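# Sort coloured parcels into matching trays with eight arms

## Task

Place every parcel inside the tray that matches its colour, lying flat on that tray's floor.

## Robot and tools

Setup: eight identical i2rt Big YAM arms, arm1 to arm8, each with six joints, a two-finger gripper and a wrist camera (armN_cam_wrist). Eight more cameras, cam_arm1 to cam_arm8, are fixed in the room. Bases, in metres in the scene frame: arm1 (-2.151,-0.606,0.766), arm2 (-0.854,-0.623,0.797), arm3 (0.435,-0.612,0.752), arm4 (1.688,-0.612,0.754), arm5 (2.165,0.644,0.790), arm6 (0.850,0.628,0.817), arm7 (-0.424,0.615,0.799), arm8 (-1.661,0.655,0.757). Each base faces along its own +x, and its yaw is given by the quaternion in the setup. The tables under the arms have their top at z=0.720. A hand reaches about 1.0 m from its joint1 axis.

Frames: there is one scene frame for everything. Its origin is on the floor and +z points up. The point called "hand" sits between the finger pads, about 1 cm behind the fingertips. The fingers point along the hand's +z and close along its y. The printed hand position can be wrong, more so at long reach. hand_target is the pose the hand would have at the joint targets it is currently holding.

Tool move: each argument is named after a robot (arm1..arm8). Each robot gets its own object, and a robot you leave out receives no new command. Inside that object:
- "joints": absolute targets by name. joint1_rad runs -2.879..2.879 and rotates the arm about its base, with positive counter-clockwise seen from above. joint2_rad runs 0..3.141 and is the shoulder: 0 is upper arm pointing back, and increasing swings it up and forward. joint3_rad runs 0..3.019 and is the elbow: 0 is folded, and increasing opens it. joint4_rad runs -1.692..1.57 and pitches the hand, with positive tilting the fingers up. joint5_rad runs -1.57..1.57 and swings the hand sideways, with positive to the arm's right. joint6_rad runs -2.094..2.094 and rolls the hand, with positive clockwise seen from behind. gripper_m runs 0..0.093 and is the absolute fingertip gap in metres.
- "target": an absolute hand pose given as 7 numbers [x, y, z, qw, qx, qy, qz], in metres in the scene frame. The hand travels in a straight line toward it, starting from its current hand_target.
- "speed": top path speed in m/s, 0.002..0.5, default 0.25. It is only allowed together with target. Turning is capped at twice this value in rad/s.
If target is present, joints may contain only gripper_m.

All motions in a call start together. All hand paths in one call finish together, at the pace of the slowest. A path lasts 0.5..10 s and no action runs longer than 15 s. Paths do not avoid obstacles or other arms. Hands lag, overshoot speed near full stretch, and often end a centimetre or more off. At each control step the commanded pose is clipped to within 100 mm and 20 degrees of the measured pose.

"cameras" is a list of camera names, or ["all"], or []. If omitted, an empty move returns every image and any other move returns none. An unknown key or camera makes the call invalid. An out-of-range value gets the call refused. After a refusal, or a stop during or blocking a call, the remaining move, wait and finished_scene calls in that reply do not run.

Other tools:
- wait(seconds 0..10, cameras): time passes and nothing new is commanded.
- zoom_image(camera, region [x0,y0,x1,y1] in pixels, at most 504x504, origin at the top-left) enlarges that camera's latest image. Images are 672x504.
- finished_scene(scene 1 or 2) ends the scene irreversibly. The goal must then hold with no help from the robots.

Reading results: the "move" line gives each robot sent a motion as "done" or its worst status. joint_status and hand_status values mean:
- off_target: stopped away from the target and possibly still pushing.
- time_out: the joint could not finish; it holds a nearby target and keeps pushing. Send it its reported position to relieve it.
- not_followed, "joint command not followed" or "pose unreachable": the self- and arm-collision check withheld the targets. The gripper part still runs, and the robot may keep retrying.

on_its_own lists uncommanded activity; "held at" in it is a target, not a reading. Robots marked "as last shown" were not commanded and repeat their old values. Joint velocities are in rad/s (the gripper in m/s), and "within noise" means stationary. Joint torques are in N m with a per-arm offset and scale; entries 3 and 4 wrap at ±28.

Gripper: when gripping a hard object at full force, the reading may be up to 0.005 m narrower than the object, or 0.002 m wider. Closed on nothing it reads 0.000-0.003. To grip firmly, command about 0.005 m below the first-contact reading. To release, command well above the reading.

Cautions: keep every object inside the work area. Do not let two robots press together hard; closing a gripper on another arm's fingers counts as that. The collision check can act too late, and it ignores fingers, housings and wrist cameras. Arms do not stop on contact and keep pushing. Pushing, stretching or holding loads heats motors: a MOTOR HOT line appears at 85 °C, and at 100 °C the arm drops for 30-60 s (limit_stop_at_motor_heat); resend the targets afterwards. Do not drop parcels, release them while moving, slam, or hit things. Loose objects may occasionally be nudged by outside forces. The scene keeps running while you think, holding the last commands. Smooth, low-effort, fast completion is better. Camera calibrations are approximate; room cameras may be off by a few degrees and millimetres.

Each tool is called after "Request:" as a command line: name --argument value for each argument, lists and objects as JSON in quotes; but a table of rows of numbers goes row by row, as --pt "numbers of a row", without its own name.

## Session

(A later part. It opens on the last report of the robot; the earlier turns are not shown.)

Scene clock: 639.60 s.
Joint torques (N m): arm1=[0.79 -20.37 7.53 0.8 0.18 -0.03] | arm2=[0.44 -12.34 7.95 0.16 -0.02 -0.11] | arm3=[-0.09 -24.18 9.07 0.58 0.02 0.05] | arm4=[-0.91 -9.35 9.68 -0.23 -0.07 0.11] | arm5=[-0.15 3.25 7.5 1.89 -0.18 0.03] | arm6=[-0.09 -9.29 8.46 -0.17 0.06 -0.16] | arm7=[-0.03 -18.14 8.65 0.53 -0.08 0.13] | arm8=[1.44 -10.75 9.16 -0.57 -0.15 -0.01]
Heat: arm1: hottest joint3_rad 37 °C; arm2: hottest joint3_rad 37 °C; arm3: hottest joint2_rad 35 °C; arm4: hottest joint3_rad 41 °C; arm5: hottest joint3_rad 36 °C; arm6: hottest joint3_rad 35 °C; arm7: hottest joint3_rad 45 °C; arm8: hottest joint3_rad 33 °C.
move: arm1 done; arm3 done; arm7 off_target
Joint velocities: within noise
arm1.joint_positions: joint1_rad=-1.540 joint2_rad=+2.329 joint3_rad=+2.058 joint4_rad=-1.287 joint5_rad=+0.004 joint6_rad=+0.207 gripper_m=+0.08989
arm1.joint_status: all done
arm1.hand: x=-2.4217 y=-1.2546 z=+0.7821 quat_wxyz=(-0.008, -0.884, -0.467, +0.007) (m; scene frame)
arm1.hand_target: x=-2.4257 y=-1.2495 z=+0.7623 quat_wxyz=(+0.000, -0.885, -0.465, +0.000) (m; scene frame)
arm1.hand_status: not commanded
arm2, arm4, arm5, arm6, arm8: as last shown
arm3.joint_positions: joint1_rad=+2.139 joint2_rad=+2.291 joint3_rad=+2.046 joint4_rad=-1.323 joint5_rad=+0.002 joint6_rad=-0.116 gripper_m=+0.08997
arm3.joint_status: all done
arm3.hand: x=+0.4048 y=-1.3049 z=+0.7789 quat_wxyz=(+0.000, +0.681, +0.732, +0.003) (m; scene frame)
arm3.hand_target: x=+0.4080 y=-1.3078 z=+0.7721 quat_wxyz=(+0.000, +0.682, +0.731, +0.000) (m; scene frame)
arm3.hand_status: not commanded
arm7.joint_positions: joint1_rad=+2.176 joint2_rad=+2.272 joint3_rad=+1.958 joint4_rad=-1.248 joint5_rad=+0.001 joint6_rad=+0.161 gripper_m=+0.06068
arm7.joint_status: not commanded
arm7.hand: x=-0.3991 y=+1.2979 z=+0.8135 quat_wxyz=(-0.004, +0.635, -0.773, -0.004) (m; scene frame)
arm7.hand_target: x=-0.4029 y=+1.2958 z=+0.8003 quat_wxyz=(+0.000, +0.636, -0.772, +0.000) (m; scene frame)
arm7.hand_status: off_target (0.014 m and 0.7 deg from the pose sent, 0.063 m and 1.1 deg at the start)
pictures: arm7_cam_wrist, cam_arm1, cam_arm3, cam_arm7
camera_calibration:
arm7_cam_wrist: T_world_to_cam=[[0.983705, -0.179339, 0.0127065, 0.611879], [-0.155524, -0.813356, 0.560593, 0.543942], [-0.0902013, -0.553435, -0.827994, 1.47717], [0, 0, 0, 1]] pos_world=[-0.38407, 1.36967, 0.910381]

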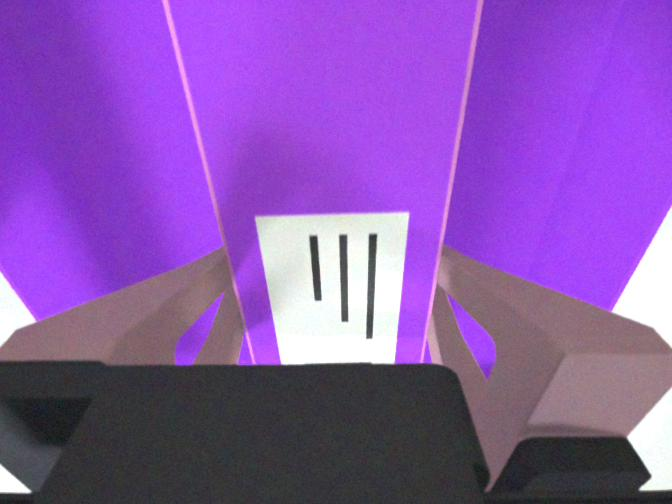

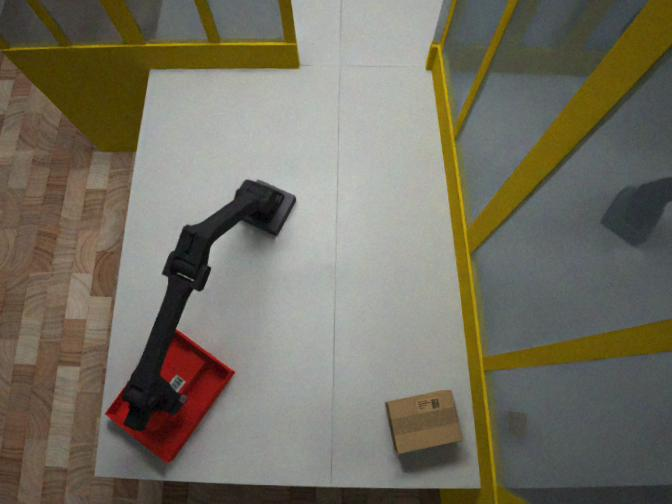

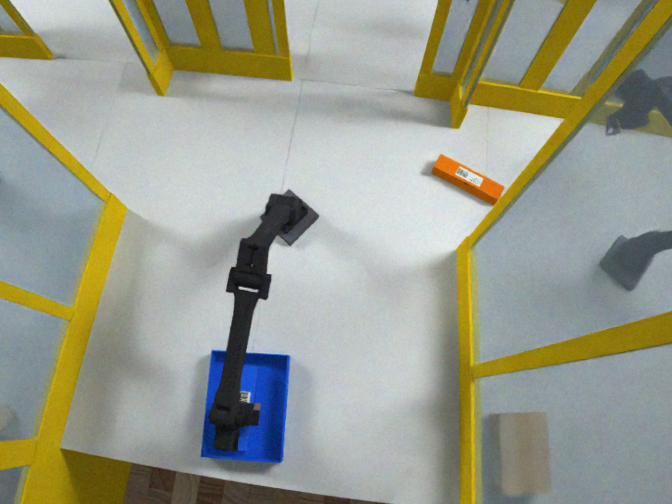

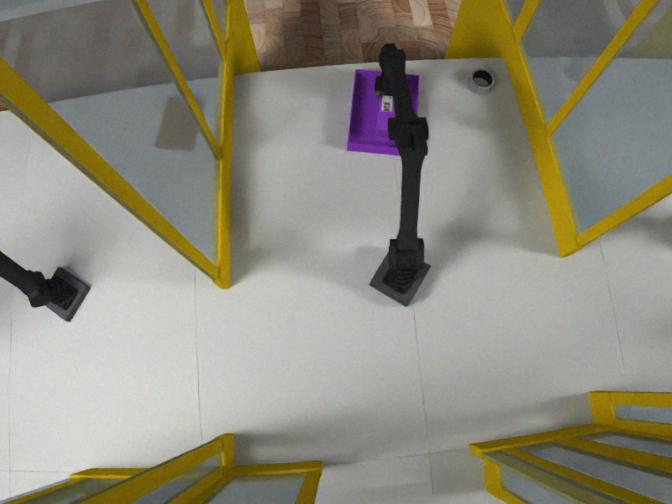

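Request:
move --arm1 '{"target":[-2.425,-1.250,0.92,0,0.885,0.465,0],"speed":0.2}' --arm3 '{"target":[0.408,-1.305,0.92,0,0.682,0.731,0],"speed":0.2}' --arm7 '{"target":[-0.403,1.296,0.768,0,-0.636,0.772,0],"speed":0.06}' --cameras '["cam_arm7"]'

Request:
move --arm1 '{"target":[-2.30,-0.98,1.03,0,0.885,0.465,0],"speed":0.2}' --arm3 '{"target":[0.407,-0.99,1.03,0,0.682,0.731,0],"speed":0.25}' --cameras '["cam_arm1","cam_arm3","cam_arm7"]'

Scene clock: 648.70 s.
Joint torques (N m): arm1=[1.14 -19.72 12.75 -0.28 0.2 -0.01] | arm2=[0.44 -12.4 7.95 0.14 -0.02 -0.1] | arm3=[0.03 -25.29 14.17 -0.47 0 0.07] | arm4=[-0.91 -9.29 9.68 -0.23 -0.07 0.11] | arm5=[-0.38 2.9 7.35 1.8 -0.15 0.03] | arm6=[-0.15 -9.29 8.46 -0.16 0.06 -0.16] | arm7=[0.15 -17.96 8.51 0.59 -0.08 0.13] | arm8=[1.44 -10.99 9.17 -0.54 -0.15 0.02]
Heat: arm1: hottest joint3_rad 38 °C; arm2: hottest joint3_rad 37 °C; arm3: hottest joint2_rad 36 °C; arm4: hottest joint3_rad 41 °C; arm5: hottest joint3_rad 36 °C; arm6: hottest joint3_rad 35 °C; arm7: hottest joint3_rad 44 °C; arm8: hottest joint3_rad 33 °C.
move: arm1 off_target; arm3 off_target; arm7 off_target
Joint velocities: within noise
arm1.joint_positions: joint1_rad=-1.540 joint2_rad=+2.255 joint3_rad=+2.284 joint4_rad=-1.622 joint5_rad=+0.004 joint6_rad=+0.207 gripper_m=+0.08989
arm1.joint_status: not commanded
arm1.hand: x=-2.4174 y=-1.2417 z=+0.9175 quat_wxyz=(+0.004, -0.884, -0.467, -0.006) (m; scene frame)
arm1.hand_target: x=-2.4248 y=-1.2494 z=+0.9201 quat_wxyz=(-0.001, -0.885, -0.465, +0.001) (m; scene frame)
arm1.hand_status: off_target (0.012 m and 0.8 deg from the pose sent, 0.138 m and 1.2 deg at the start)
arm2, arm4, arm5, arm6, arm8: as last shown
arm3.joint_positions: joint1_rad=+2.139 joint2_rad=+2.242 joint3_rad=+2.262 joint4_rad=-1.636 joint5_rad=+0.002 joint6_rad=-0.116 gripper_m=+0.08997
arm3.joint_status: not commanded
arm3.hand: x=+0.4047 y=-1.2932 z=+0.8938 quat_wxyz=(-0.015, +0.681, +0.732, +0.021) (m; scene frame)
arm3.hand_target: x=+0.4080 y=-1.3036 z=+0.9200 quat_wxyz=(+0.001, +0.682, +0.731, +0.000) (m; scene frame)
arm3.hand_status: off_target (0.029 m and 3.0 deg from the pose sent, 0.141 m and 0.4 deg at the start)
arm7.joint_positions: joint1_rad=+2.176 joint2_rad=+2.305 joint3_rad=+1.933 joint4_rad=-1.188 joint5_rad=+0.001 joint6_rad=+0.161 gripper_m=+0.06068
arm7.joint_status: not commanded
arm7.hand: x=-0.3991 y=+1.2987 z=+0.7821 quat_wxyz=(-0.005, +0.635, -0.773, -0.005) (m; scene frame)
arm7.hand_target: x=-0.4029 y=+1.2957 z=+0.7681 quat_wxyz=(+0.000, +0.636, -0.772, +0.000) (m; scene frame)
arm7.hand_status: off_target (0.015 m and 0.8 deg from the pose sent, 0.045 m and 0.7 deg at the start)
pictures: cam_arm7

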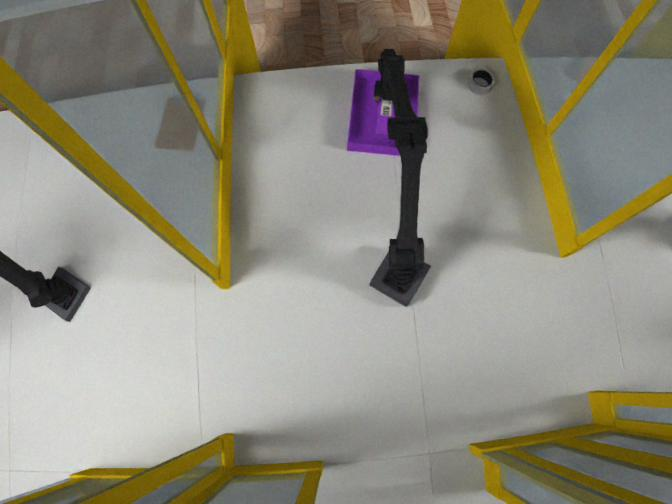

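Scene clock: 651.17 s.
Joint torques (N m): arm1=[2.32 -9.11 7.99 -0.12 0.2 0.06] | arm2=[0.44 -12.4 7.95 0.16 -0.02 -0.11] | arm3=[-1.73 -12.34 9.28 -0.29 0.01 -0.17] | arm4=[-0.91 -9.35 9.68 -0.23 -0.07 0.11] | arm5=[0.21 3.02 7.47 1.84 -0.15 0.06] | arm6=[-0.15 -9.29 8.46 -0.18 0.06 -0.16] | arm7=[0.21 -17.85 8.5 0.53 -0.08 0.16] | arm8=[1.55 -10.87 9.14 -0.57 -0.12 0]
Heat: arm1: hottest joint3_rad 37 °C; arm2: hottest joint3_rad 37 °C; arm3: hottest joint2_rad 36 °C; arm4: hottest joint3_rad 41 °C; arm5: hottest joint3_rad 36 °C; arm6: hottest joint3_rad 35 °C; arm7: hottest joint3_rad 44 °C; arm8: hottest joint3_rad 33 °C.
move: arm1 done; arm3 done
Joint velocities: within noise
arm1.joint_positions: joint1_rad=-1.530 joint2_rad=+1.396 joint3_rad=+1.388 joint4_rad=-1.545 joint5_rad=+0.004 joint6_rad=+0.225 gripper_m=+0.08989
arm1.joint_status: not commanded
arm1.hand: x=-2.3063 y=-0.9826 z=+1.0357 quat_wxyz=(-0.009, -0.886, -0.463, +0.009) (m; scene frame)
arm1.hand_target: x=-2.3001 y=-0.9800 z=+1.0301 quat_wxyz=(+0.000, -0.885, -0.465, +0.000) (m; scene frame)
arm1.hand_status: done (0.009 m and 1.5 deg from the pose sent, 0.308 m and 0.9 deg at the start)
arm2.joint_positions: joint1_rad=-0.603 joint2_rad=+1.389 joint3_rad=+1.296 joint4_rad=-1.463 joint5_rad=+0.001 joint6_rad=+0.014 gripper_m=+0.08993
arm2.joint_status: not commanded
arm2.hand: x=-0.9756 y=-0.2378 z=+1.0320 quat_wxyz=(-0.005, +0.803, -0.596, -0.006) (m; scene frame)
arm2.hand_target: x=-0.9758 y=-0.2415 z=+1.0301 quat_wxyz=(+0.000, +0.805, -0.593, +0.000) (m; scene frame)
arm2.hand_status: not commanded
arm3.joint_positions: joint1_rad=+2.129 joint2_rad=+1.332 joint3_rad=+1.352 joint4_rad=-1.584 joint5_rad=+0.002 joint6_rad=-0.120 gripper_m=+0.08997
arm3.joint_status: not commanded
arm3.hand: x=+0.4129 y=-0.9946 z=+1.0257 quat_wxyz=(+0.001, +0.683, +0.730, +0.001) (m; scene frame)
arm3.hand_target: x=+0.4071 y=-0.9901 z=+1.0299 quat_wxyz=(+0.000, +0.682, +0.731, +0.000) (m; scene frame)
arm3.hand_status: done (0.009 m and 0.2 deg from the pose sent, 0.332 m and 3.0 deg at the start)
arm4.joint_positions: joint1_rad=+1.112 joint2_rad=+1.393 joint3_rad=+1.409 joint4_rad=-1.578 joint5_rad=+0.013 joint6_rad=+0.020 gripper_m=+0.08992
arm4.joint_status: not commanded
arm4.hand: x=+1.5011 y=-0.2502 z=+1.0281 quat_wxyz=(-0.001, +0.853, -0.521, -0.003) (m; scene frame)
arm4.hand_target: x=+1.5075 y=-0.2521 z=+1.0254 quat_wxyz=(+0.004, +0.848, -0.529, +0.004) (m; scene frame)
arm4.hand_status: not commanded
arm5.joint_positions: joint1_rad=+0.655 joint2_rad=+0.625 joint3_rad=+1.427 joint4_rad=-1.371 joint5_rad=+0.001 joint6_rad=-0.010 gripper_m=+0.09397
arm5.joint_status: not commanded
arm5.hand: x=+1.9525 y=+0.5540 z=+1.3379 quat_wxyz=(+0.089, +0.861, +0.177, -0.469) (m; scene frame)
arm5.hand_target: x=+1.9554 y=+0.5532 z=+1.3504 quat_wxyz=(+0.096, +0.854, +0.175, -0.481) (m; scene frame)
arm5.hand_status: not commanded
arm6.joint_positions: joint1_rad=-0.506 joint2_rad=+1.412 joint3_rad=+1.246 joint4_rad=-1.413 joint5_rad=-0.001 joint6_rad=+0.004 gripper_m=+0.08989
arm6.joint_status: not commanded
arm6.hand: x=+1.0247 y=+0.2639 z=+1.0234 quat_wxyz=(+0.003, -0.535, -0.845, -0.002) (m; scene frame)
arm6.hand_target: x=+1.0257 y=+0.2674 z=+1.0298 quat_wxyz=(+0.000, -0.529, -0.849, +0.000) (m; scene frame)
arm6.hand_status: not commanded
arm7: as last shown
arm8.joint_positions: joint1_rad=-0.495 joint2_rad=+1.390 joint3_rad=+1.399 joint4_rad=-1.569 joint5_rad=+0.002 joint6_rad=+0.007 gripper_m=+0.08993
arm8.joint_status: not commanded
arm8.hand: x=-2.0227 y=+0.4729 z=+1.0306 quat_wxyz=(-0.001, -0.973, -0.229, +0.006) (m; scene frame)
arm8.hand_target: x=-2.0196 y=+0.4762 z=+1.0297 quat_wxyz=(+0.000, -0.974, -0.225, +0.000) (m; scene frame)
arm8.hand_status: not commanded
pictures: cam_arm1, cam_arm3, cam_arm7

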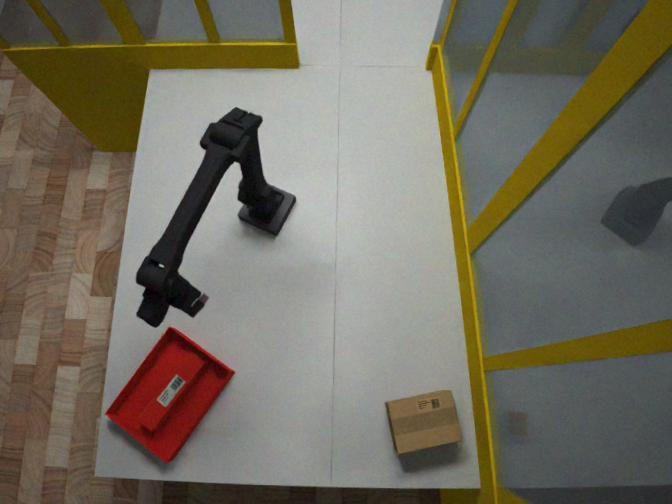

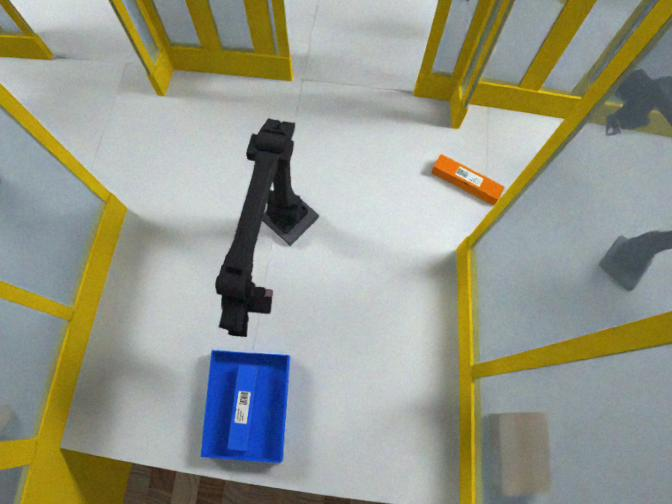

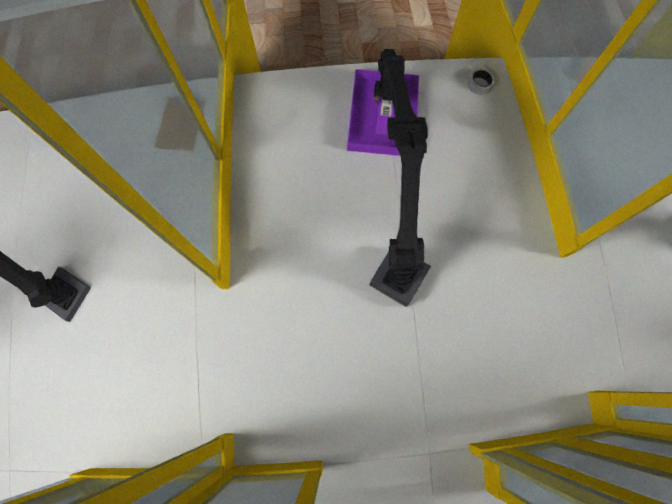

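Request:
move --arm7 '{"joints":{"gripper_m":0.09}}' --arm3 '{"joints":{"joint1_rad":-2.166,"joint6_rad":0.69}}'

Request:
move --arm7 '{"target":[-0.402,1.293,0.92,0,-0.636,0.772,0],"speed":0.2}' --arm3 '{"target":[1.045,-0.379,0.90,0,0.165,0.986,0],"speed":0.2}' --cameras '["cam_arm3","arm3_cam_wrist","cam_arm7"]'

Scene clock: 661.27 s.
Joint torques (N m): arm1=[2.37 -9 7.91 -0.13 0.16 0.09] | arm2=[0.44 -12.34 7.95 0.16 -0.02 -0.11] | arm3=[-1.44 -13.45 9.29 -0.29 0 0.13] | arm4=[-0.91 -9.29 9.68 -0.23 -0.07 0.11] | arm5=[-0.15 3.25 7.56 1.72 -0.19 0.03] | arm6=[-0.15 -9.29 8.47 -0.18 0.06 -0.16] | arm7=[0.21 -17.85 8.49 0.51 -0.09 0.13] | arm8=[1.44 -10.87 9.14 -0.49 -0.15 0]
Heat: arm1: hottest joint3_rad 37 °C; arm2: hottest joint3_rad 38 °C; arm3: hottest joint2_rad 35 °C; arm4: hottest joint3_rad 41 °C; arm5: hottest joint3_rad 37 °C; arm6: hottest joint3_rad 35 °C; arm7: hottest joint3_rad 43 °C; arm8: hottest joint3_rad 33 °C.
move: arm3 done; arm7 done
Joint velocities: within noise
arm1, arm2, arm4, arm5, arm6, arm8: as last shown
arm1.hand_target: x=-2.3002 y=-0.9800 z=+1.0301 quat_wxyz=(+0.000, -0.885, -0.465, +0.000) (m; scene frame)
arm3.joint_positions: joint1_rad=-2.156 joint2_rad=+1.346 joint3_rad=+1.352 joint4_rad=-1.585 joint5_rad=+0.004 joint6_rad=+0.674 gripper_m=+0.09007
arm3.joint_status: all done
arm3.hand: x=+0.7912 y=-0.4737 z=+1.0259 quat_wxyz=(+0.000, -0.149, -0.989, +0.000) (m; scene frame)
arm3.hand_target: x=+0.7870 y=-0.4799 z=+1.0351 quat_wxyz=(-0.006, -0.162, -0.987, -0.003) (m; scene frame)
arm3.hand_status: not commanded
arm7.joint_positions: joint1_rad=+2.176 joint2_rad=+2.305 joint3_rad=+1.933 joint4_rad=-1.188 joint5_rad=+0.001 joint6_rad=+0.161 gripper_m=+0.08995
arm7.joint_status: all done
arm7.hand: x=-0.3991 y=+1.2987 z=+0.7821 quat_wxyz=(-0.005, +0.635, -0.773, -0.005) (m; scene frame)
arm7.hand_target: x=-0.4029 y=+1.2957 z=+0.7681 quat_wxyz=(+0.000, +0.636, -0.772, +0.000) (m; scene frame)
arm7.hand_status: not commanded
camera_calibration:
arm1_cam_wrist: T_world_to_cam=[[-0.811746, 0.583859, -0.0133285, -1.2836], [0.480182, 0.680244, 0.553799, 1.20698], [0.332407, 0.443144, -0.832544, 2.19097], [0, 0, 0, 1]] pos_world=[-2.34982, -1.04252, 1.13854]
arm2_cam_wrist: T_world_to_cam=[[0.958893, 0.283454, 0.0133699, 0.987956], [0.225535, -0.78986, 0.570311, -0.551913], [0.172217, -0.543852, -0.82132, 1.00686], [0, 0, 0, 1]] pos_world=[-0.996266, -0.168392, 1.12851]
arm3_cam_wrist: T_world_to_cam=[[-0.299384, -0.954079, 0.0100945, -0.226617], [-0.774197, 0.249095, 0.581869, 0.139465], [-0.557663, 0.166387, -0.81322, 1.47836], [0, 0, 0, 1]] pos_world=[0.864556, -0.496931, 1.12337]
arm4_cam_wrist: T_world_to_cam=[[0.883365, 0.468579, 0.00995527, -1.2216], [0.378075, -0.724978, 0.575731, -1.33607], [0.276993, -0.504817, -0.817579, 0.423368], [0, 0, 0, 1]] pos_world=[1.46698, -0.182481, 1.12751]
arm5_cam_wrist: T_world_to_cam=[[-0.378277, 0.92567, 0.00649354, 0.218147], [0.85608, 0.352491, -0.377991, -1.3535], [-0.352183, -0.137426, -0.925787, 2.12652], [0, 0, 0, 1]] pos_world=[1.99014, 0.567401, 1.45567]
arm6_cam_wrist: T_world_to_cam=[[-0.900544, -0.434721, 0.00621115, 1.02968], [-0.350464, 0.734308, 0.581349, -0.423751], [-0.257286, 0.521354, -0.81363, 1.08307], [0, 0, 0, 1]] pos_world=[1.05742, 0.194123, 1.12117]
arm7_cam_wrist: T_world_to_cam=[[0.983704, -0.179357, 0.0125128, 0.612597], [-0.155528, -0.813964, 0.559708, 0.563671], [-0.0902027, -0.552533, -0.828595, 1.45093], [0, 0, 0, 1]] pos_world=[-0.38407, 1.37037, 0.87908]
arm8_cam_wrist: T_world_to_cam=[[-0.441263, 0.897327, -0.00953409, -1.30605], [0.727466, 0.363914, 0.581686, 0.704219], [0.525433, 0.249741, -0.813357, 1.90347], [0, 0, 0, 1]] pos_world=[-2.08875, 0.440302, 1.12612]

Scene clock: 663.80 s.
Joint torques (N m): arm1=[2.49 -9.41 7.87 -0.12 0.19 0.1] | arm2=[0.44 -12.4 7.95 0.16 -0.02 -0.11] | arm3=[-1.2 -22.24 14.02 -0.29 -0.08 0.14] | arm4=[-0.91 -9.35 9.68 -0.23 -0.07 0.11] | arm5=[-0.09 3.31 7.54 1.88 -0.2 0.03] | arm6=[-0.09 -9.17 8.46 -0.16 0.05 -0.16] | arm7=[0.15 -19.31 15.1 -0.36 -0.09 0.13] | arm8=[1.73 -10.7 9.17 -0.57 -0.13 0.01]
Heat: arm1: hottest joint3_rad 36 °C; arm2: hottest joint3_rad 38 °C; arm3: hottest joint2_rad 35 °C; arm4: hottest joint3_rad 41 °C; arm5: hottest joint3_rad 37 °C; arm6: hottest joint3_rad 35 °C; arm7: hottest joint3_rad 43 °C; arm8: hottest joint3_rad 33 °C.
move: arm3 off_target; arm7 off_target
Joint velocities: within noise
arm1, arm2, arm4, arm5, arm6, arm8: as last shown
arm3.joint_positions: joint1_rad=-2.156 joint2_rad=+2.098 joint3_rad=+1.966 joint4_rad=-1.482 joint5_rad=+0.004 joint6_rad=+0.682 gripper_m=+0.09007
arm3.joint_status: not commanded
arm3.hand: x=+1.0296 y=-0.3793 z=+0.8838 quat_wxyz=(+0.015, -0.153, -0.988, +0.009) (m; scene frame)
arm3.hand_target: x=+1.0441 y=-0.3795 z=+0.9001 quat_wxyz=(-0.001, -0.165, -0.986, +0.000) (m; scene frame)
arm3.hand_status: off_target (0.022 m and 2.5 deg from the pose sent, 0.299 m and 1.9 deg at the start)
arm7.joint_positions: joint1_rad=+2.176 joint2_rad=+2.201 joint3_rad=+2.040 joint4_rad=-1.472 joint5_rad=+0.001 joint6_rad=+0.161 gripper_m=+0.08995
arm7.joint_status: not commanded
arm7.hand: x=-0.3999 y=+1.2756 z=+0.8906 quat_wxyz=(+0.020, +0.634, -0.772, +0.023) (m; scene frame)
arm7.hand_target: x=-0.4020 y=+1.2913 z=+0.9202 quat_wxyz=(+0.000, +0.636, -0.772, +0.000) (m; scene frame)
arm7.hand_status: off_target (0.034 m and 3.4 deg from the pose sent, 0.138 m and 0.8 deg at the start)
pictures: arm3_cam_wrist, cam_arm3, cam_arm7
camera_calibration:
arm3_cam_wrist: T_world_to_cam=[[-0.30581, -0.951526, 0.0328409, -0.0762109], [-0.752531, 0.262698, 0.603893, 0.346546], [-0.583247, 0.159962, -0.796389, 1.48901], [0, 0, 0, 1]] pos_world=[1.10594, -0.401739, 0.979058]

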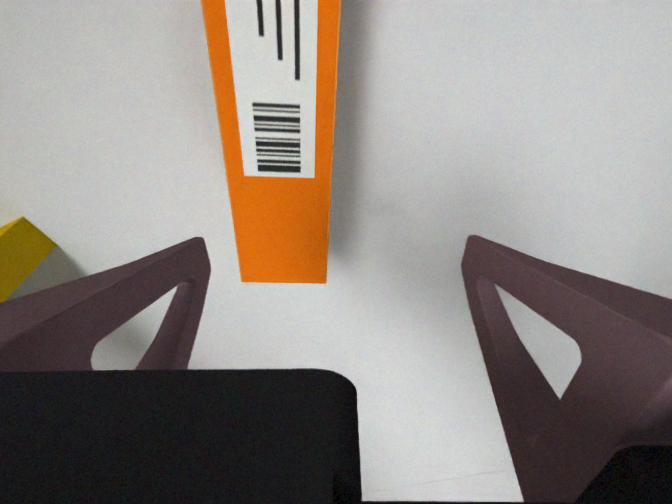

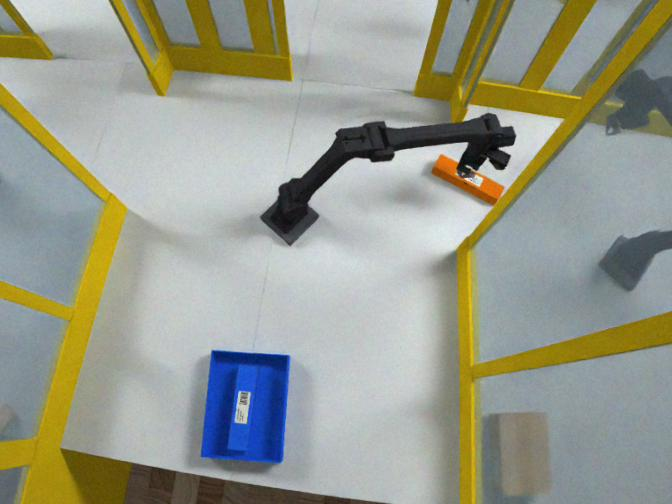

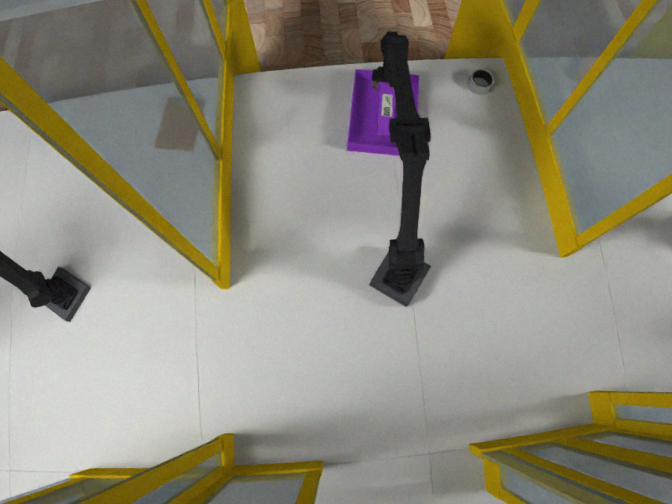

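Request:
move --arm7 '{"target":[-0.402,1.0,1.03,0,-0.636,0.772,0],"speed":0.2}' --arm3 '{"target":[1.088,-0.362,0.86,0,0.174,0.985,0],"speed":0.15}' --cameras '["arm3_cam_wrist","cam_arm7"]'

Scene clock: 684.13 s.
Joint torques (N m): arm1=[2.37 -9.35 7.82 -0.1 0.15 0.06] | arm2=[0.44 -12.4 7.95 0.16 -0.02 -0.1] | arm3=[-1.14 -23.94 14.11 -0.24 -0.08 0.12] | arm4=[-0.91 -9.35 9.68 -0.23 -0.07 0.11] | arm5=[-0.15 3.08 7.35 1.78 -0.2 0.04] | arm6=[-0.09 -9.23 8.46 -0.16 0.06 -0.17] | arm7=[-1.08 -9.41 8.96 -0.25 -0.09 0.04] | arm8=[1.49 -10.93 9.16 -0.57 -0.13 -0.01]
Heat: arm1: hottest joint3_rad 35 °C; arm2: hottest joint3_rad 38 °C; arm3: hottest joint2_rad 36 °C; arm4: hottest joint3_rad 41 °C; arm5: hottest joint3_rad 37 °C; arm6: hottest joint3_rad 35 °C; arm7: hottest joint3_rad 46 °C; arm8: hottest joint3_rad 33 °C.
move: arm3 off_target; arm7 done
Joint velocities: within noise
arm1, arm2, arm4, arm5, arm6, arm8: as last shown
arm3.joint_positions: joint1_rad=-2.156 joint2_rad=+2.263 joint3_rad=+2.151 joint4_rad=-1.498 joint5_rad=+0.004 joint6_rad=+0.700 gripper_m=+0.09007
arm3.joint_status: not commanded
arm3.hand: x=+1.0732 y=-0.3619 z=+0.8469 quat_wxyz=(+0.014, -0.162, -0.987, +0.008) (m; scene frame)
arm3.hand_target: x=+1.0872 y=-0.3625 z=+0.8601 quat_wxyz=(-0.001, -0.174, -0.985, +0.000) (m; scene frame)
arm3.hand_status: off_target (0.020 m and 2.3 deg from the pose sent, 0.065 m and 3.2 deg at the start)
arm7.joint_positions: joint1_rad=+2.166 joint2_rad=+1.360 joint3_rad=+1.265 joint4_rad=-1.460 joint5_rad=+0.001 joint6_rad=+0.147 gripper_m=+0.08995
arm7.joint_status: not commanded
arm7.hand: x=-0.4054 y=+1.0069 z=+1.0330 quat_wxyz=(-0.006, +0.636, -0.771, -0.006) (m; scene frame)
arm7.hand_target: x=-0.4021 y=+1.0001 z=+1.0301 quat_wxyz=(+0.000, +0.636, -0.772, +0.000) (m; scene frame)
arm7.hand_status: done (0.008 m and 1.0 deg from the pose sent, 0.309 m and 3.5 deg at the start)
pictures: arm3_cam_wrist, cam_arm7
camera_calibration:
arm3_cam_wrist: T_world_to_cam=[[-0.323336, -0.945789, 0.0306124, -0.0223557], [-0.750091, 0.275887, 0.60104, 0.40165], [-0.576903, 0.171376, -0.798632, 1.48151], [0, 0, 0, 1]] pos_world=[1.14873, -0.385849, 0.94246]

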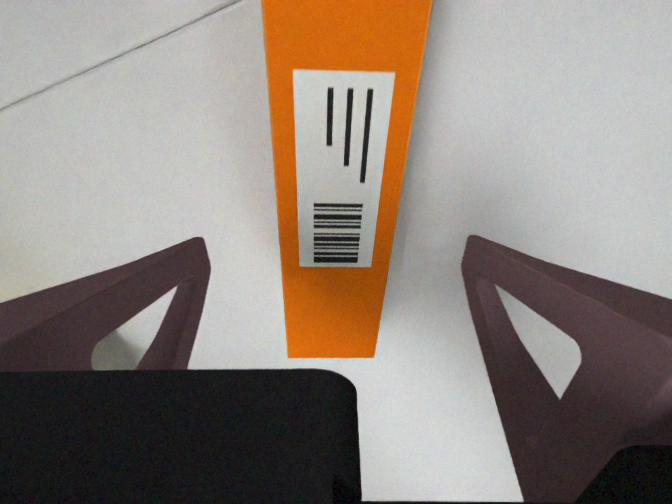

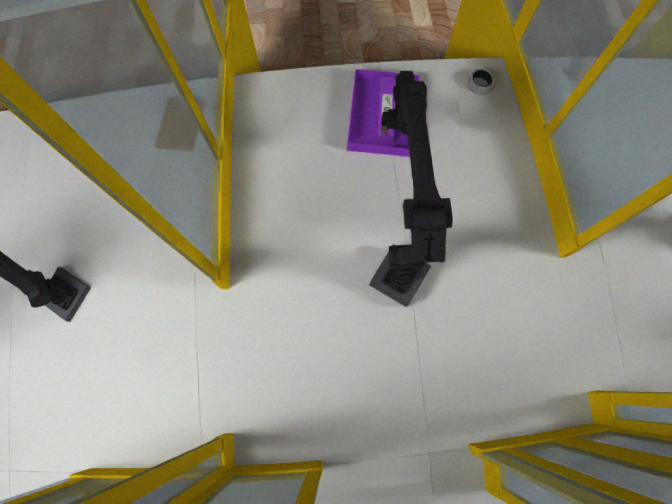

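Centered. Descend. Meanwhile start bringing arm7 etc. no more needed.

Request:
move --arm3 '{"target":[1.082,-0.361,0.79,0,0.174,0.985,0],"speed":0.12}' --cameras '["arm3_cam_wrist"]'

Request:
move --arm3 '{"target":[1.075,-0.361,0.762,0,0.174,0.985,0],"speed":0.1}' --cameras '["arm3_cam_wrist"]'

Scene clock: 689.67 s.
Joint torques (N m): arm1=[2.37 -9.58 7.9 -0.12 0.2 0.1] | arm2=[0.44 -12.4 7.95 0.16 -0.02 -0.1] | arm3=[-0.85 -24.7 9.31 0.57 -0.08 0.14] | arm4=[-0.91 -9.35 9.68 -0.23 -0.07 0.11] | arm5=[-0.67 3.02 7.54 1.76 -0.22 0.04] | arm6=[-0.03 -9.23 8.46 -0.17 0.06 -0.16] | arm7=[-1.2 -9.52 8.95 -0.27 -0.08 0.03] | arm8=[1.49 -10.93 9.13 -0.51 -0.14 0.01]
Heat: arm1: hottest joint3_rad 35 °C; arm2: hottest joint3_rad 38 °C; arm3: hottest joint2_rad 36 °C; arm4: hottest joint3_rad 41 °C; arm5: hottest joint3_rad 37 °C; arm6: hottest joint3_rad 35 °C; arm7: hottest joint3_rad 45 °C; arm8: hottest joint3_rad 33 °C.
move: arm3 done
Joint velocities: within noise
arm1, arm2, arm4, arm5, arm6, arm7, arm8: as last shown
arm3.joint_positions: joint1_rad=-2.156 joint2_rad=+2.292 joint3_rad=+2.057 joint4_rad=-1.356 joint5_rad=+0.004 joint6_rad=+0.705 gripper_m=+0.09007
arm3.joint_status: not commanded
arm3.hand: x=+1.0769 y=-0.3603 z=+0.7917 quat_wxyz=(+0.005, -0.164, -0.986, +0.004) (m; scene frame)
arm3.hand_target: x=+1.0820 y=-0.3611 z=+0.7901 quat_wxyz=(+0.000, -0.174, -0.985, +0.000) (m; scene frame)
arm3.hand_status: done (0.005 m and 1.4 deg from the pose sent, 0.058 m and 2.3 deg at the start)
pictures: arm3_cam_wrist
camera_calibration:
arm3_cam_wrist: T_world_to_cam=[[-0.327767, -0.944575, 0.0186012, -0.00327989], [-0.759282, 0.275084, 0.589762, 0.45571], [-0.562192, 0.179181, -0.807363, 1.43314], [0, 0, 0, 1]] pos_world=[1.15064, -0.385249, 0.888366]

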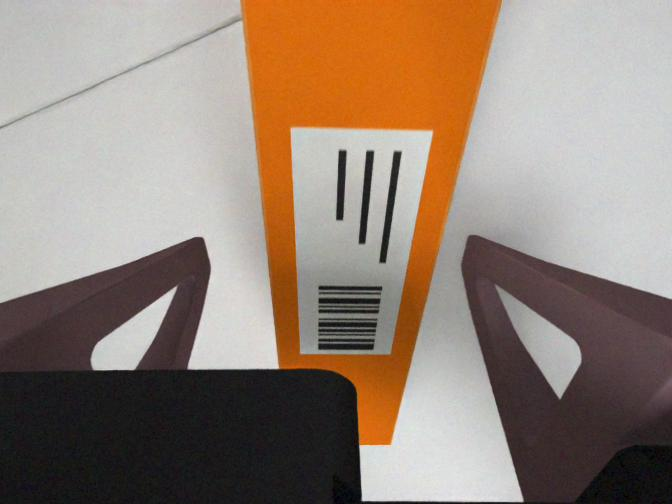

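Scene clock: 690.77 s.
Joint torques (N m): arm1=[2.2 -9.52 7.82 -0.2 0.19 0.05] | arm2=[0.5 -12.34 7.95 0.16 -0.02 -0.11] | arm3=[-0.62 -24.23 8.77 0.57 -0.08 0.12] | arm4=[-0.91 -9.35 9.68 -0.23 -0.07 0.11] | arm5=[0.32 3.31 7.51 1.84 -0.21 0.02] | arm6=[-0.15 -9.29 8.46 -0.14 0.06 -0.16] | arm7=[-1.32 -9.17 8.94 -0.28 -0.08 0.02] | arm8=[1.67 -10.75 9.22 -0.55 -0.14 0.01]
Heat: arm1: hottest joint3_rad 35 °C; arm2: hottest joint3_rad 38 °C; arm3: hottest joint2_rad 36 °C; arm4: hottest joint3_rad 41 °C; arm5: hottest joint3_rad 37 °C; arm6: hottest joint3_rad 35 °C; arm7: hottest joint3_rad 45 °C; arm8: hottest joint3_rad 33 °C.
move: arm3 done
Joint velocities: within noise
arm1, arm2, arm4, arm5, arm6, arm7, arm8: as last shown
arm3.joint_positions: joint1_rad=-2.156 joint2_rad=+2.292 joint3_rad=+1.991 joint4_rad=-1.283 joint5_rad=+0.004 joint6_rad=+0.708 gripper_m=+0.09007
arm3.joint_status: not commanded
arm3.hand: x=+1.0725 y=-0.3620 z=+0.7674 quat_wxyz=(+0.002, -0.166, -0.986, +0.002) (m; scene frame)
arm3.hand_target: x=+1.0749 y=-0.3611 z=+0.7620 quat_wxyz=(+0.000, -0.174, -0.985, +0.000) (m; scene frame)
arm3.hand_status: done (0.006 m and 1.0 deg from the pose sent, 0.030 m and 1.4 deg at the start)
pictures: arm3_cam_wrist
camera_calibration:
arm3_cam_wrist: T_world_to_cam=[[-0.331482, -0.94336, 0.0138329, 0.00235736], [-0.76222, 0.276416, 0.585333, 0.474221], [-0.556003, 0.183484, -0.810675, 1.4088], [0, 0, 0, 1]] pos_world=[1.14554, -0.38735, 0.864469]

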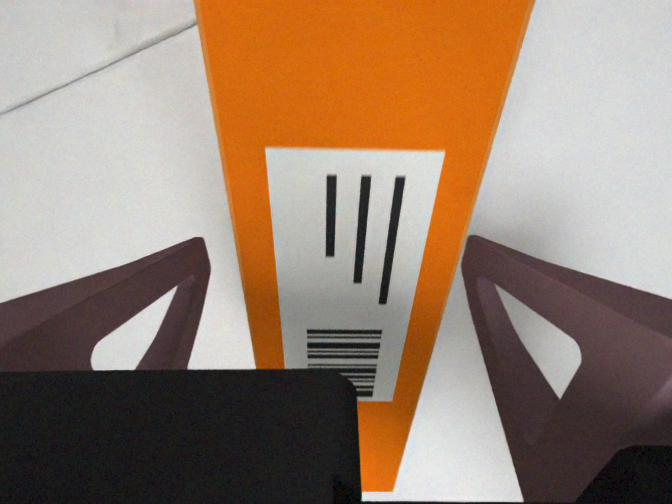

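Request:
move --arm3 '{"joints":{"gripper_m":0.048}}'

Request:
move --arm3 '{"target":[1.070,-0.361,0.88,0,0.174,0.985,0],"speed":0.15}'

Request:
move --arm3 '{"target":[0.787,-0.472,1.03,0,0.174,0.985,0],"speed":0.25}' --cameras '["cam_arm3","cam_arm7"]'

Scene clock: 696.73 s.
Joint torques (N m): arm1=[2.67 -9.7 7.84 -0.13 0.22 0.07] | arm2=[0.5 -12.4 7.95 0.14 -0.02 -0.11] | arm3=[-0.56 -24.18 8.77 0.59 -0.08 0.13] | arm4=[-0.91 -9.35 9.68 -0.21 -0.07 0.11] | arm5=[-0.5 2.67 7.47 1.72 -0.18 0.03] | arm6=[-0.09 -9.23 8.47 -0.17 0.06 -0.15] | arm7=[-1.08 -9.41 8.92 -0.27 -0.08 0.03] | arm8=[1.38 -10.81 9.16 -0.57 -0.14 0]
Heat: arm1: hottest joint3_rad 35 °C; arm2: hottest joint3_rad 38 °C; arm3: hottest joint2_rad 35 °C; arm4: hottest joint3_rad 41 °C; arm5: hottest joint3_rad 37 °C; arm6: hottest joint3_rad 35 °C; arm7: hottest joint3_rad 44 °C; arm8: hottest joint3_rad 33 °C.
move: arm3 off_target
Joint velocities: within noise
arm1, arm2, arm4, arm5, arm6, arm7, arm8: as last shown
arm3.joint_positions: joint1_rad=-2.156 joint2_rad=+2.292 joint3_rad=+1.991 joint4_rad=-1.282 joint5_rad=+0.004 joint6_rad=+0.709 gripper_m=+0.05873
arm3.joint_status: gripper_m off_target (ended at +0.05876, target +0.04800)
arm3.hand: x=+1.0726 y=-0.3619 z=+0.7674 quat_wxyz=(+0.002, -0.166, -0.986, +0.002) (m; scene frame)
arm3.hand_target: x=+1.0749 y=-0.3611 z=+0.7620 quat_wxyz=(+0.000, -0.174, -0.985, +0.000) (m; scene frame)
arm3.hand_status: not commanded
camera_calibration:
arm1_cam_wrist: T_world_to_cam=[[-0.811746, 0.583859, -0.0133285, -1.2836], [0.480182, 0.680244, 0.553799, 1.20698], [0.332407, 0.443144, -0.832544, 2.19097], [0, 0, 0, 1]] pos_world=[-2.34982, -1.04252, 1.13854]
arm2_cam_wrist: T_world_to_cam=[[0.958893, 0.283454, 0.0133699, 0.987956], [0.225535, -0.78986, 0.570311, -0.551913], [0.172217, -0.543852, -0.82132, 1.00686], [0, 0, 0, 1]] pos_world=[-0.996266, -0.168392, 1.12851]
arm3_cam_wrist: T_world_to_cam=[[-0.331908, -0.943213, 0.013643, 0.0030663], [-0.762323, 0.276717, 0.585056, 0.474695], [-0.555608, 0.183785, -0.810878, 1.40864], [0, 0, 0, 1]] pos_world=[1.14554, -0.38735, 0.864469]
arm4_cam_wrist: T_world_to_cam=[[0.883365, 0.468579, 0.00995527, -1.2216], [0.378075, -0.724978, 0.575731, -1.33607], [0.276993, -0.504817, -0.817579, 0.423368], [0, 0, 0, 1]] pos_world=[1.46698, -0.182481, 1.12751]
arm5_cam_wrist: T_world_to_cam=[[-0.378277, 0.92567, 0.00649354, 0.218147], [0.85608, 0.352491, -0.377991, -1.3535], [-0.352183, -0.137426, -0.925787, 2.12652], [0, 0, 0, 1]] pos_world=[1.99014, 0.567401, 1.45567]
arm6_cam_wrist: T_world_to_cam=[[-0.900544, -0.434721, 0.00621115, 1.02968], [-0.350464, 0.734308, 0.581349, -0.423751], [-0.257286, 0.521354, -0.81363, 1.08307], [0, 0, 0, 1]] pos_world=[1.05742, 0.194123, 1.12117]
arm7_cam_wrist: T_world_to_cam=[[0.984518, -0.174872, 0.0120112, 0.559662], [-0.151975, -0.817447, 0.555593, 0.193917], [-0.0873393, -0.548817, -0.831368, 1.49721], [0, 0, 0, 1]] pos_world=[-0.390761, 1.07808, 1.13027]
arm8_cam_wrist: T_world_to_cam=[[-0.441263, 0.897327, -0.00953409, -1.30605], [0.727466, 0.363914, 0.581686, 0.704219], [0.525433, 0.249741, -0.813357, 1.90347], [0, 0, 0, 1]] pos_world=[-2.08875, 0.440302, 1.12612]

Scene clock: 698.43 s.
Joint torques (N m): arm1=[2.2 -9.29 8.02 -0.13 0.19 0.08] | arm2=[0.44 -12.34 7.95 0.16 -0.02 -0.11] | arm3=[-0.44 -26.29 14.08 -0.29 -0.1 0.15] | arm4=[-0.91 -9.29 9.68 -0.23 -0.07 0.11] | arm5=[0.09 3.43 7.47 1.85 -0.19 0.04] | arm6=[-0.15 -9.29 8.44 -0.16 0.06 -0.16] | arm7=[-1.32 -9.41 8.99 -0.24 -0.09 0.03] | arm8=[1.38 -10.7 9.18 -0.61 -0.14 0.01]
Heat: arm1: hottest joint3_rad 35 °C; arm2: hottest joint3_rad 38 °C; arm3: hottest joint2_rad 36 °C; arm4: hottest joint3_rad 41 °C; arm5: hottest joint3_rad 37 °C; arm6: hottest joint3_rad 35 °C; arm7: hottest joint3_rad 44 °C; arm8: hottest joint3_rad 33 °C.
move: arm3 off_target
Joint velocities: within noise
arm1, arm2, arm4, arm5, arm6, arm7, arm8: as last shown
arm3.joint_positions: joint1_rad=-2.156 joint2_rad=+2.234 joint3_rad=+2.084 joint4_rad=-1.500 joint5_rad=+0.004 joint6_rad=+0.711 gripper_m=+0.05873
arm3.joint_status: not commanded
arm3.hand: x=+1.0556 y=-0.3689 z=+0.8417 quat_wxyz=(+0.030, -0.167, -0.985, +0.019) (m; scene frame)
arm3.hand_target: x=+1.0682 y=-0.3619 z=+0.8799 quat_wxyz=(+0.000, -0.174, -0.985, +0.000) (m; scene frame)
arm3.hand_status: off_target (0.042 m and 4.2 deg from the pose sent, 0.113 m and 1.0 deg at the start)
camera_calibration:
arm1_cam_wrist: T_world_to_cam=[[-0.811746, 0.583859, -0.0133285, -1.2836], [0.480182, 0.680244, 0.553799, 1.20698], [0.332407, 0.443144, -0.832544, 2.19097], [0, 0, 0, 1]] pos_world=[-2.34982, -1.04252, 1.13854]
arm2_cam_wrist: T_world_to_cam=[[0.958893, 0.283454, 0.0133699, 0.987956], [0.225535, -0.78986, 0.570311, -0.551913], [0.172217, -0.543852, -0.82132, 1.00686], [0, 0, 0, 1]] pos_world=[-0.996266, -0.168392, 1.12851]
arm3_cam_wrist: T_world_to_cam=[[-0.331633, -0.941707, 0.0566286, -0.0460284], [-0.724858, 0.292766, 0.623593, 0.354139], [-0.603821, 0.165756, -0.779695, 1.47888], [0, 0, 0, 1]] pos_world=[1.13442, -0.39216, 0.934848]
arm4_cam_wrist: T_world_to_cam=[[0.883365, 0.468579, 0.00995527, -1.2216], [0.378075, -0.724978, 0.575731, -1.33607], [0.276993, -0.504817, -0.817579, 0.423368], [0, 0, 0, 1]] pos_world=[1.46698, -0.182481, 1.12751]
arm5_cam_wrist: T_world_to_cam=[[-0.378277, 0.92567, 0.00649354, 0.218147], [0.85608, 0.352491, -0.377991, -1.3535], [-0.352183, -0.137426, -0.925787, 2.12652], [0, 0, 0, 1]] pos_world=[1.99014, 0.567401, 1.45567]
arm6_cam_wrist: T_world_to_cam=[[-0.900544, -0.434721, 0.00621115, 1.02968], [-0.350464, 0.734308, 0.581349, -0.423751], [-0.257286, 0.521354, -0.81363, 1.08307], [0, 0, 0, 1]] pos_world=[1.05742, 0.194123, 1.12117]
arm7_cam_wrist: T_world_to_cam=[[0.984518, -0.174872, 0.0120112, 0.559662], [-0.151975, -0.817447, 0.555593, 0.193917], [-0.0873393, -0.548817, -0.831368, 1.49721], [0, 0, 0, 1]] pos_world=[-0.390761, 1.07808, 1.13027]
arm8_cam_wrist: T_world_to_cam=[[-0.441263, 0.897327, -0.00953409, -1.30605], [0.727466, 0.363914, 0.581686, 0.704219], [0.525433, 0.249741, -0.813357, 1.90347], [0, 0, 0, 1]] pos_world=[-2.08875, 0.440302, 1.12612]

Scene clock: 700.60 s.
Joint torques (N m): arm1=[2.43 -9.64 7.9 -0.14 0.19 0.09] | arm2=[0.44 -12.4 7.95 0.16 -0.02 -0.11] | arm3=[-0.09 -12.04 9.44 -0.21 -0.08 0.14] | arm4=[-0.91 -9.35 9.68 -0.23 -0.07 0.11] | arm5=[-0.38 3.08 7.34 1.91 -0.17 0.04] | arm6=[-0.15 -9.29 8.47 -0.16 0.05 -0.16] | arm7=[-1.08 -9.29 8.95 -0.27 -0.09 0.03] | arm8=[1.61 -10.58 9.11 -0.55 -0.15 -0.01]
Heat: arm1: hottest joint3_rad 35 °C; arm2: hottest joint3_rad 38 °C; arm3: hottest joint2_rad 36 °C; arm4: hottest joint3_rad 41 °C; arm5: hottest joint3_rad 37 °C; arm6: hottest joint3_rad 35 °C; arm7: hottest joint3_rad 44 °C; arm8: hottest joint3_rad 33 °C.
move: arm3 done
Joint velocities: within noise
arm1.joint_positions: joint1_rad=-1.530 joint2_rad=+1.396 joint3_rad=+1.388 joint4_rad=-1.545 joint5_rad=+0.004 joint6_rad=+0.225 gripper_m=+0.08989
arm1.joint_status: not commanded
arm1.hand: x=-2.3063 y=-0.9826 z=+1.0357 quat_wxyz=(-0.009, -0.886, -0.463, +0.009) (m; scene frame)
arm1.hand_target: x=-2.3002 y=-0.9800 z=+1.0301 quat_wxyz=(+0.000, -0.885, -0.465, +0.000) (m; scene frame)
arm1.hand_status: not commanded
arm2.joint_positions: joint1_rad=-0.603 joint2_rad=+1.389 joint3_rad=+1.296 joint4_rad=-1.463 joint5_rad=+0.001 joint6_rad=+0.014 gripper_m=+0.08993
arm2.joint_status: not commanded
arm2.hand: x=-0.9756 y=-0.2378 z=+1.0320 quat_wxyz=(-0.005, +0.803, -0.596, -0.006) (m; scene frame)
arm2.hand_target: x=-0.9758 y=-0.2415 z=+1.0301 quat_wxyz=(+0.000, +0.805, -0.593, +0.000) (m; scene frame)
arm2.hand_status: not commanded
arm3.joint_positions: joint1_rad=-2.156 joint2_rad=+1.345 joint3_rad=+1.352 joint4_rad=-1.584 joint5_rad=+0.004 joint6_rad=+0.716 gripper_m=+0.05873
arm3.joint_status: not commanded
arm3.hand: x=+0.7911 y=-0.4738 z=+1.0260 quat_wxyz=(+0.000, -0.170, -0.986, +0.000) (m; scene frame)
arm3.hand_target: x=+0.7871 y=-0.4721 z=+1.0299 quat_wxyz=(+0.000, -0.174, -0.985, +0.000) (m; scene frame)
arm3.hand_status: done (0.006 m and 0.5 deg from the pose sent, 0.344 m and 4.1 deg at the start)
arm4.joint_positions: joint1_rad=+1.112 joint2_rad=+1.393 joint3_rad=+1.409 joint4_rad=-1.578 joint5_rad=+0.013 joint6_rad=+0.020 gripper_m=+0.08992
arm4.joint_status: not commanded
arm4.hand: x=+1.5011 y=-0.2502 z=+1.0281 quat_wxyz=(-0.001, +0.853, -0.521, -0.003) (m; scene frame)
arm4.hand_target: x=+1.5075 y=-0.2521 z=+1.0254 quat_wxyz=(+0.004, +0.848, -0.529, +0.004) (m; scene frame)
arm4.hand_status: not commanded
arm5.joint_positions: joint1_rad=+0.655 joint2_rad=+0.625 joint3_rad=+1.427 joint4_rad=-1.371 joint5_rad=+0.001 joint6_rad=-0.010 gripper_m=+0.09397
arm5.joint_status: not commanded
arm5.hand: x=+1.9525 y=+0.5540 z=+1.3379 quat_wxyz=(+0.089, +0.861, +0.177, -0.469) (m; scene frame)
arm5.hand_target: x=+1.9554 y=+0.5532 z=+1.3504 quat_wxyz=(+0.096, +0.854, +0.175, -0.481) (m; scene frame)
arm5.hand_status: not commanded
arm6.joint_positions: joint1_rad=-0.506 joint2_rad=+1.412 joint3_rad=+1.246 joint4_rad=-1.413 joint5_rad=-0.001 joint6_rad=+0.004 gripper_m=+0.08989
arm6.joint_status: not commanded
arm6.hand: x=+1.0247 y=+0.2639 z=+1.0234 quat_wxyz=(+0.003, -0.535, -0.845, -0.002) (m; scene frame)
arm6.hand_target: x=+1.0257 y=+0.2674 z=+1.0298 quat_wxyz=(+0.000, -0.529, -0.849, +0.000) (m; scene frame)
arm6.hand_status: not commanded
arm7: as last shown
arm8.joint_positions: joint1_rad=-0.495 joint2_rad=+1.390 joint3_rad=+1.399 joint4_rad=-1.569 joint5_rad=+0.002 joint6_rad=+0.007 gripper_m=+0.08993
arm8.joint_status: not commanded
arm8.hand: x=-2.0227 y=+0.4729 z=+1.0306 quat_wxyz=(-0.001, -0.973, -0.229, +0.006) (m; scene frame)
arm8.hand_target: x=-2.0196 y=+0.4762 z=+1.0297 quat_wxyz=(+0.000, -0.974, -0.225, +0.000) (m; scene frame)
arm8.hand_status: not commanded
pictures: cam_arm3, cam_arm7

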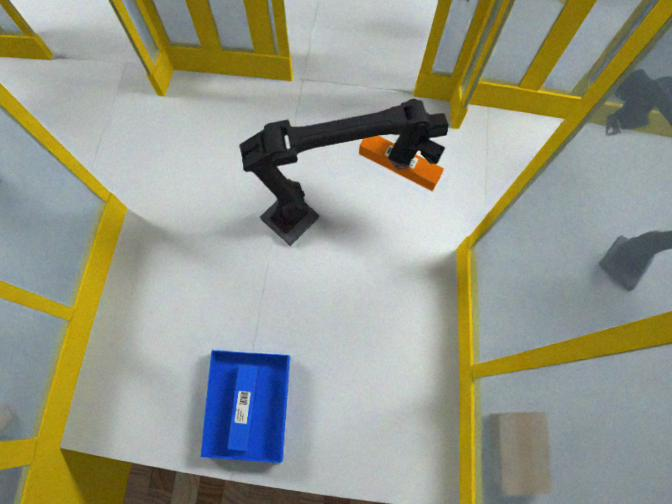

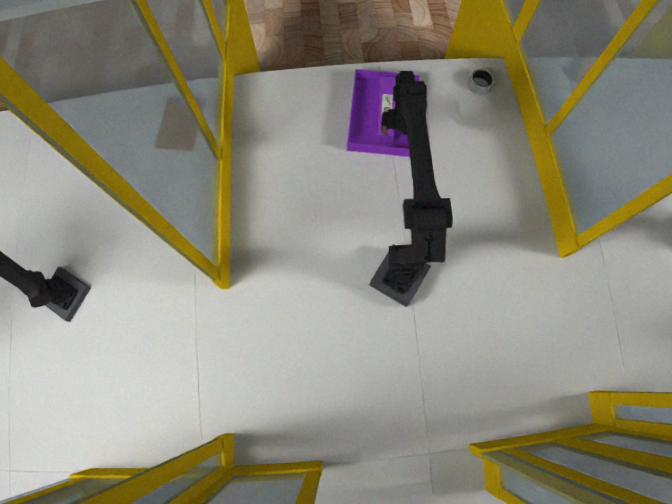

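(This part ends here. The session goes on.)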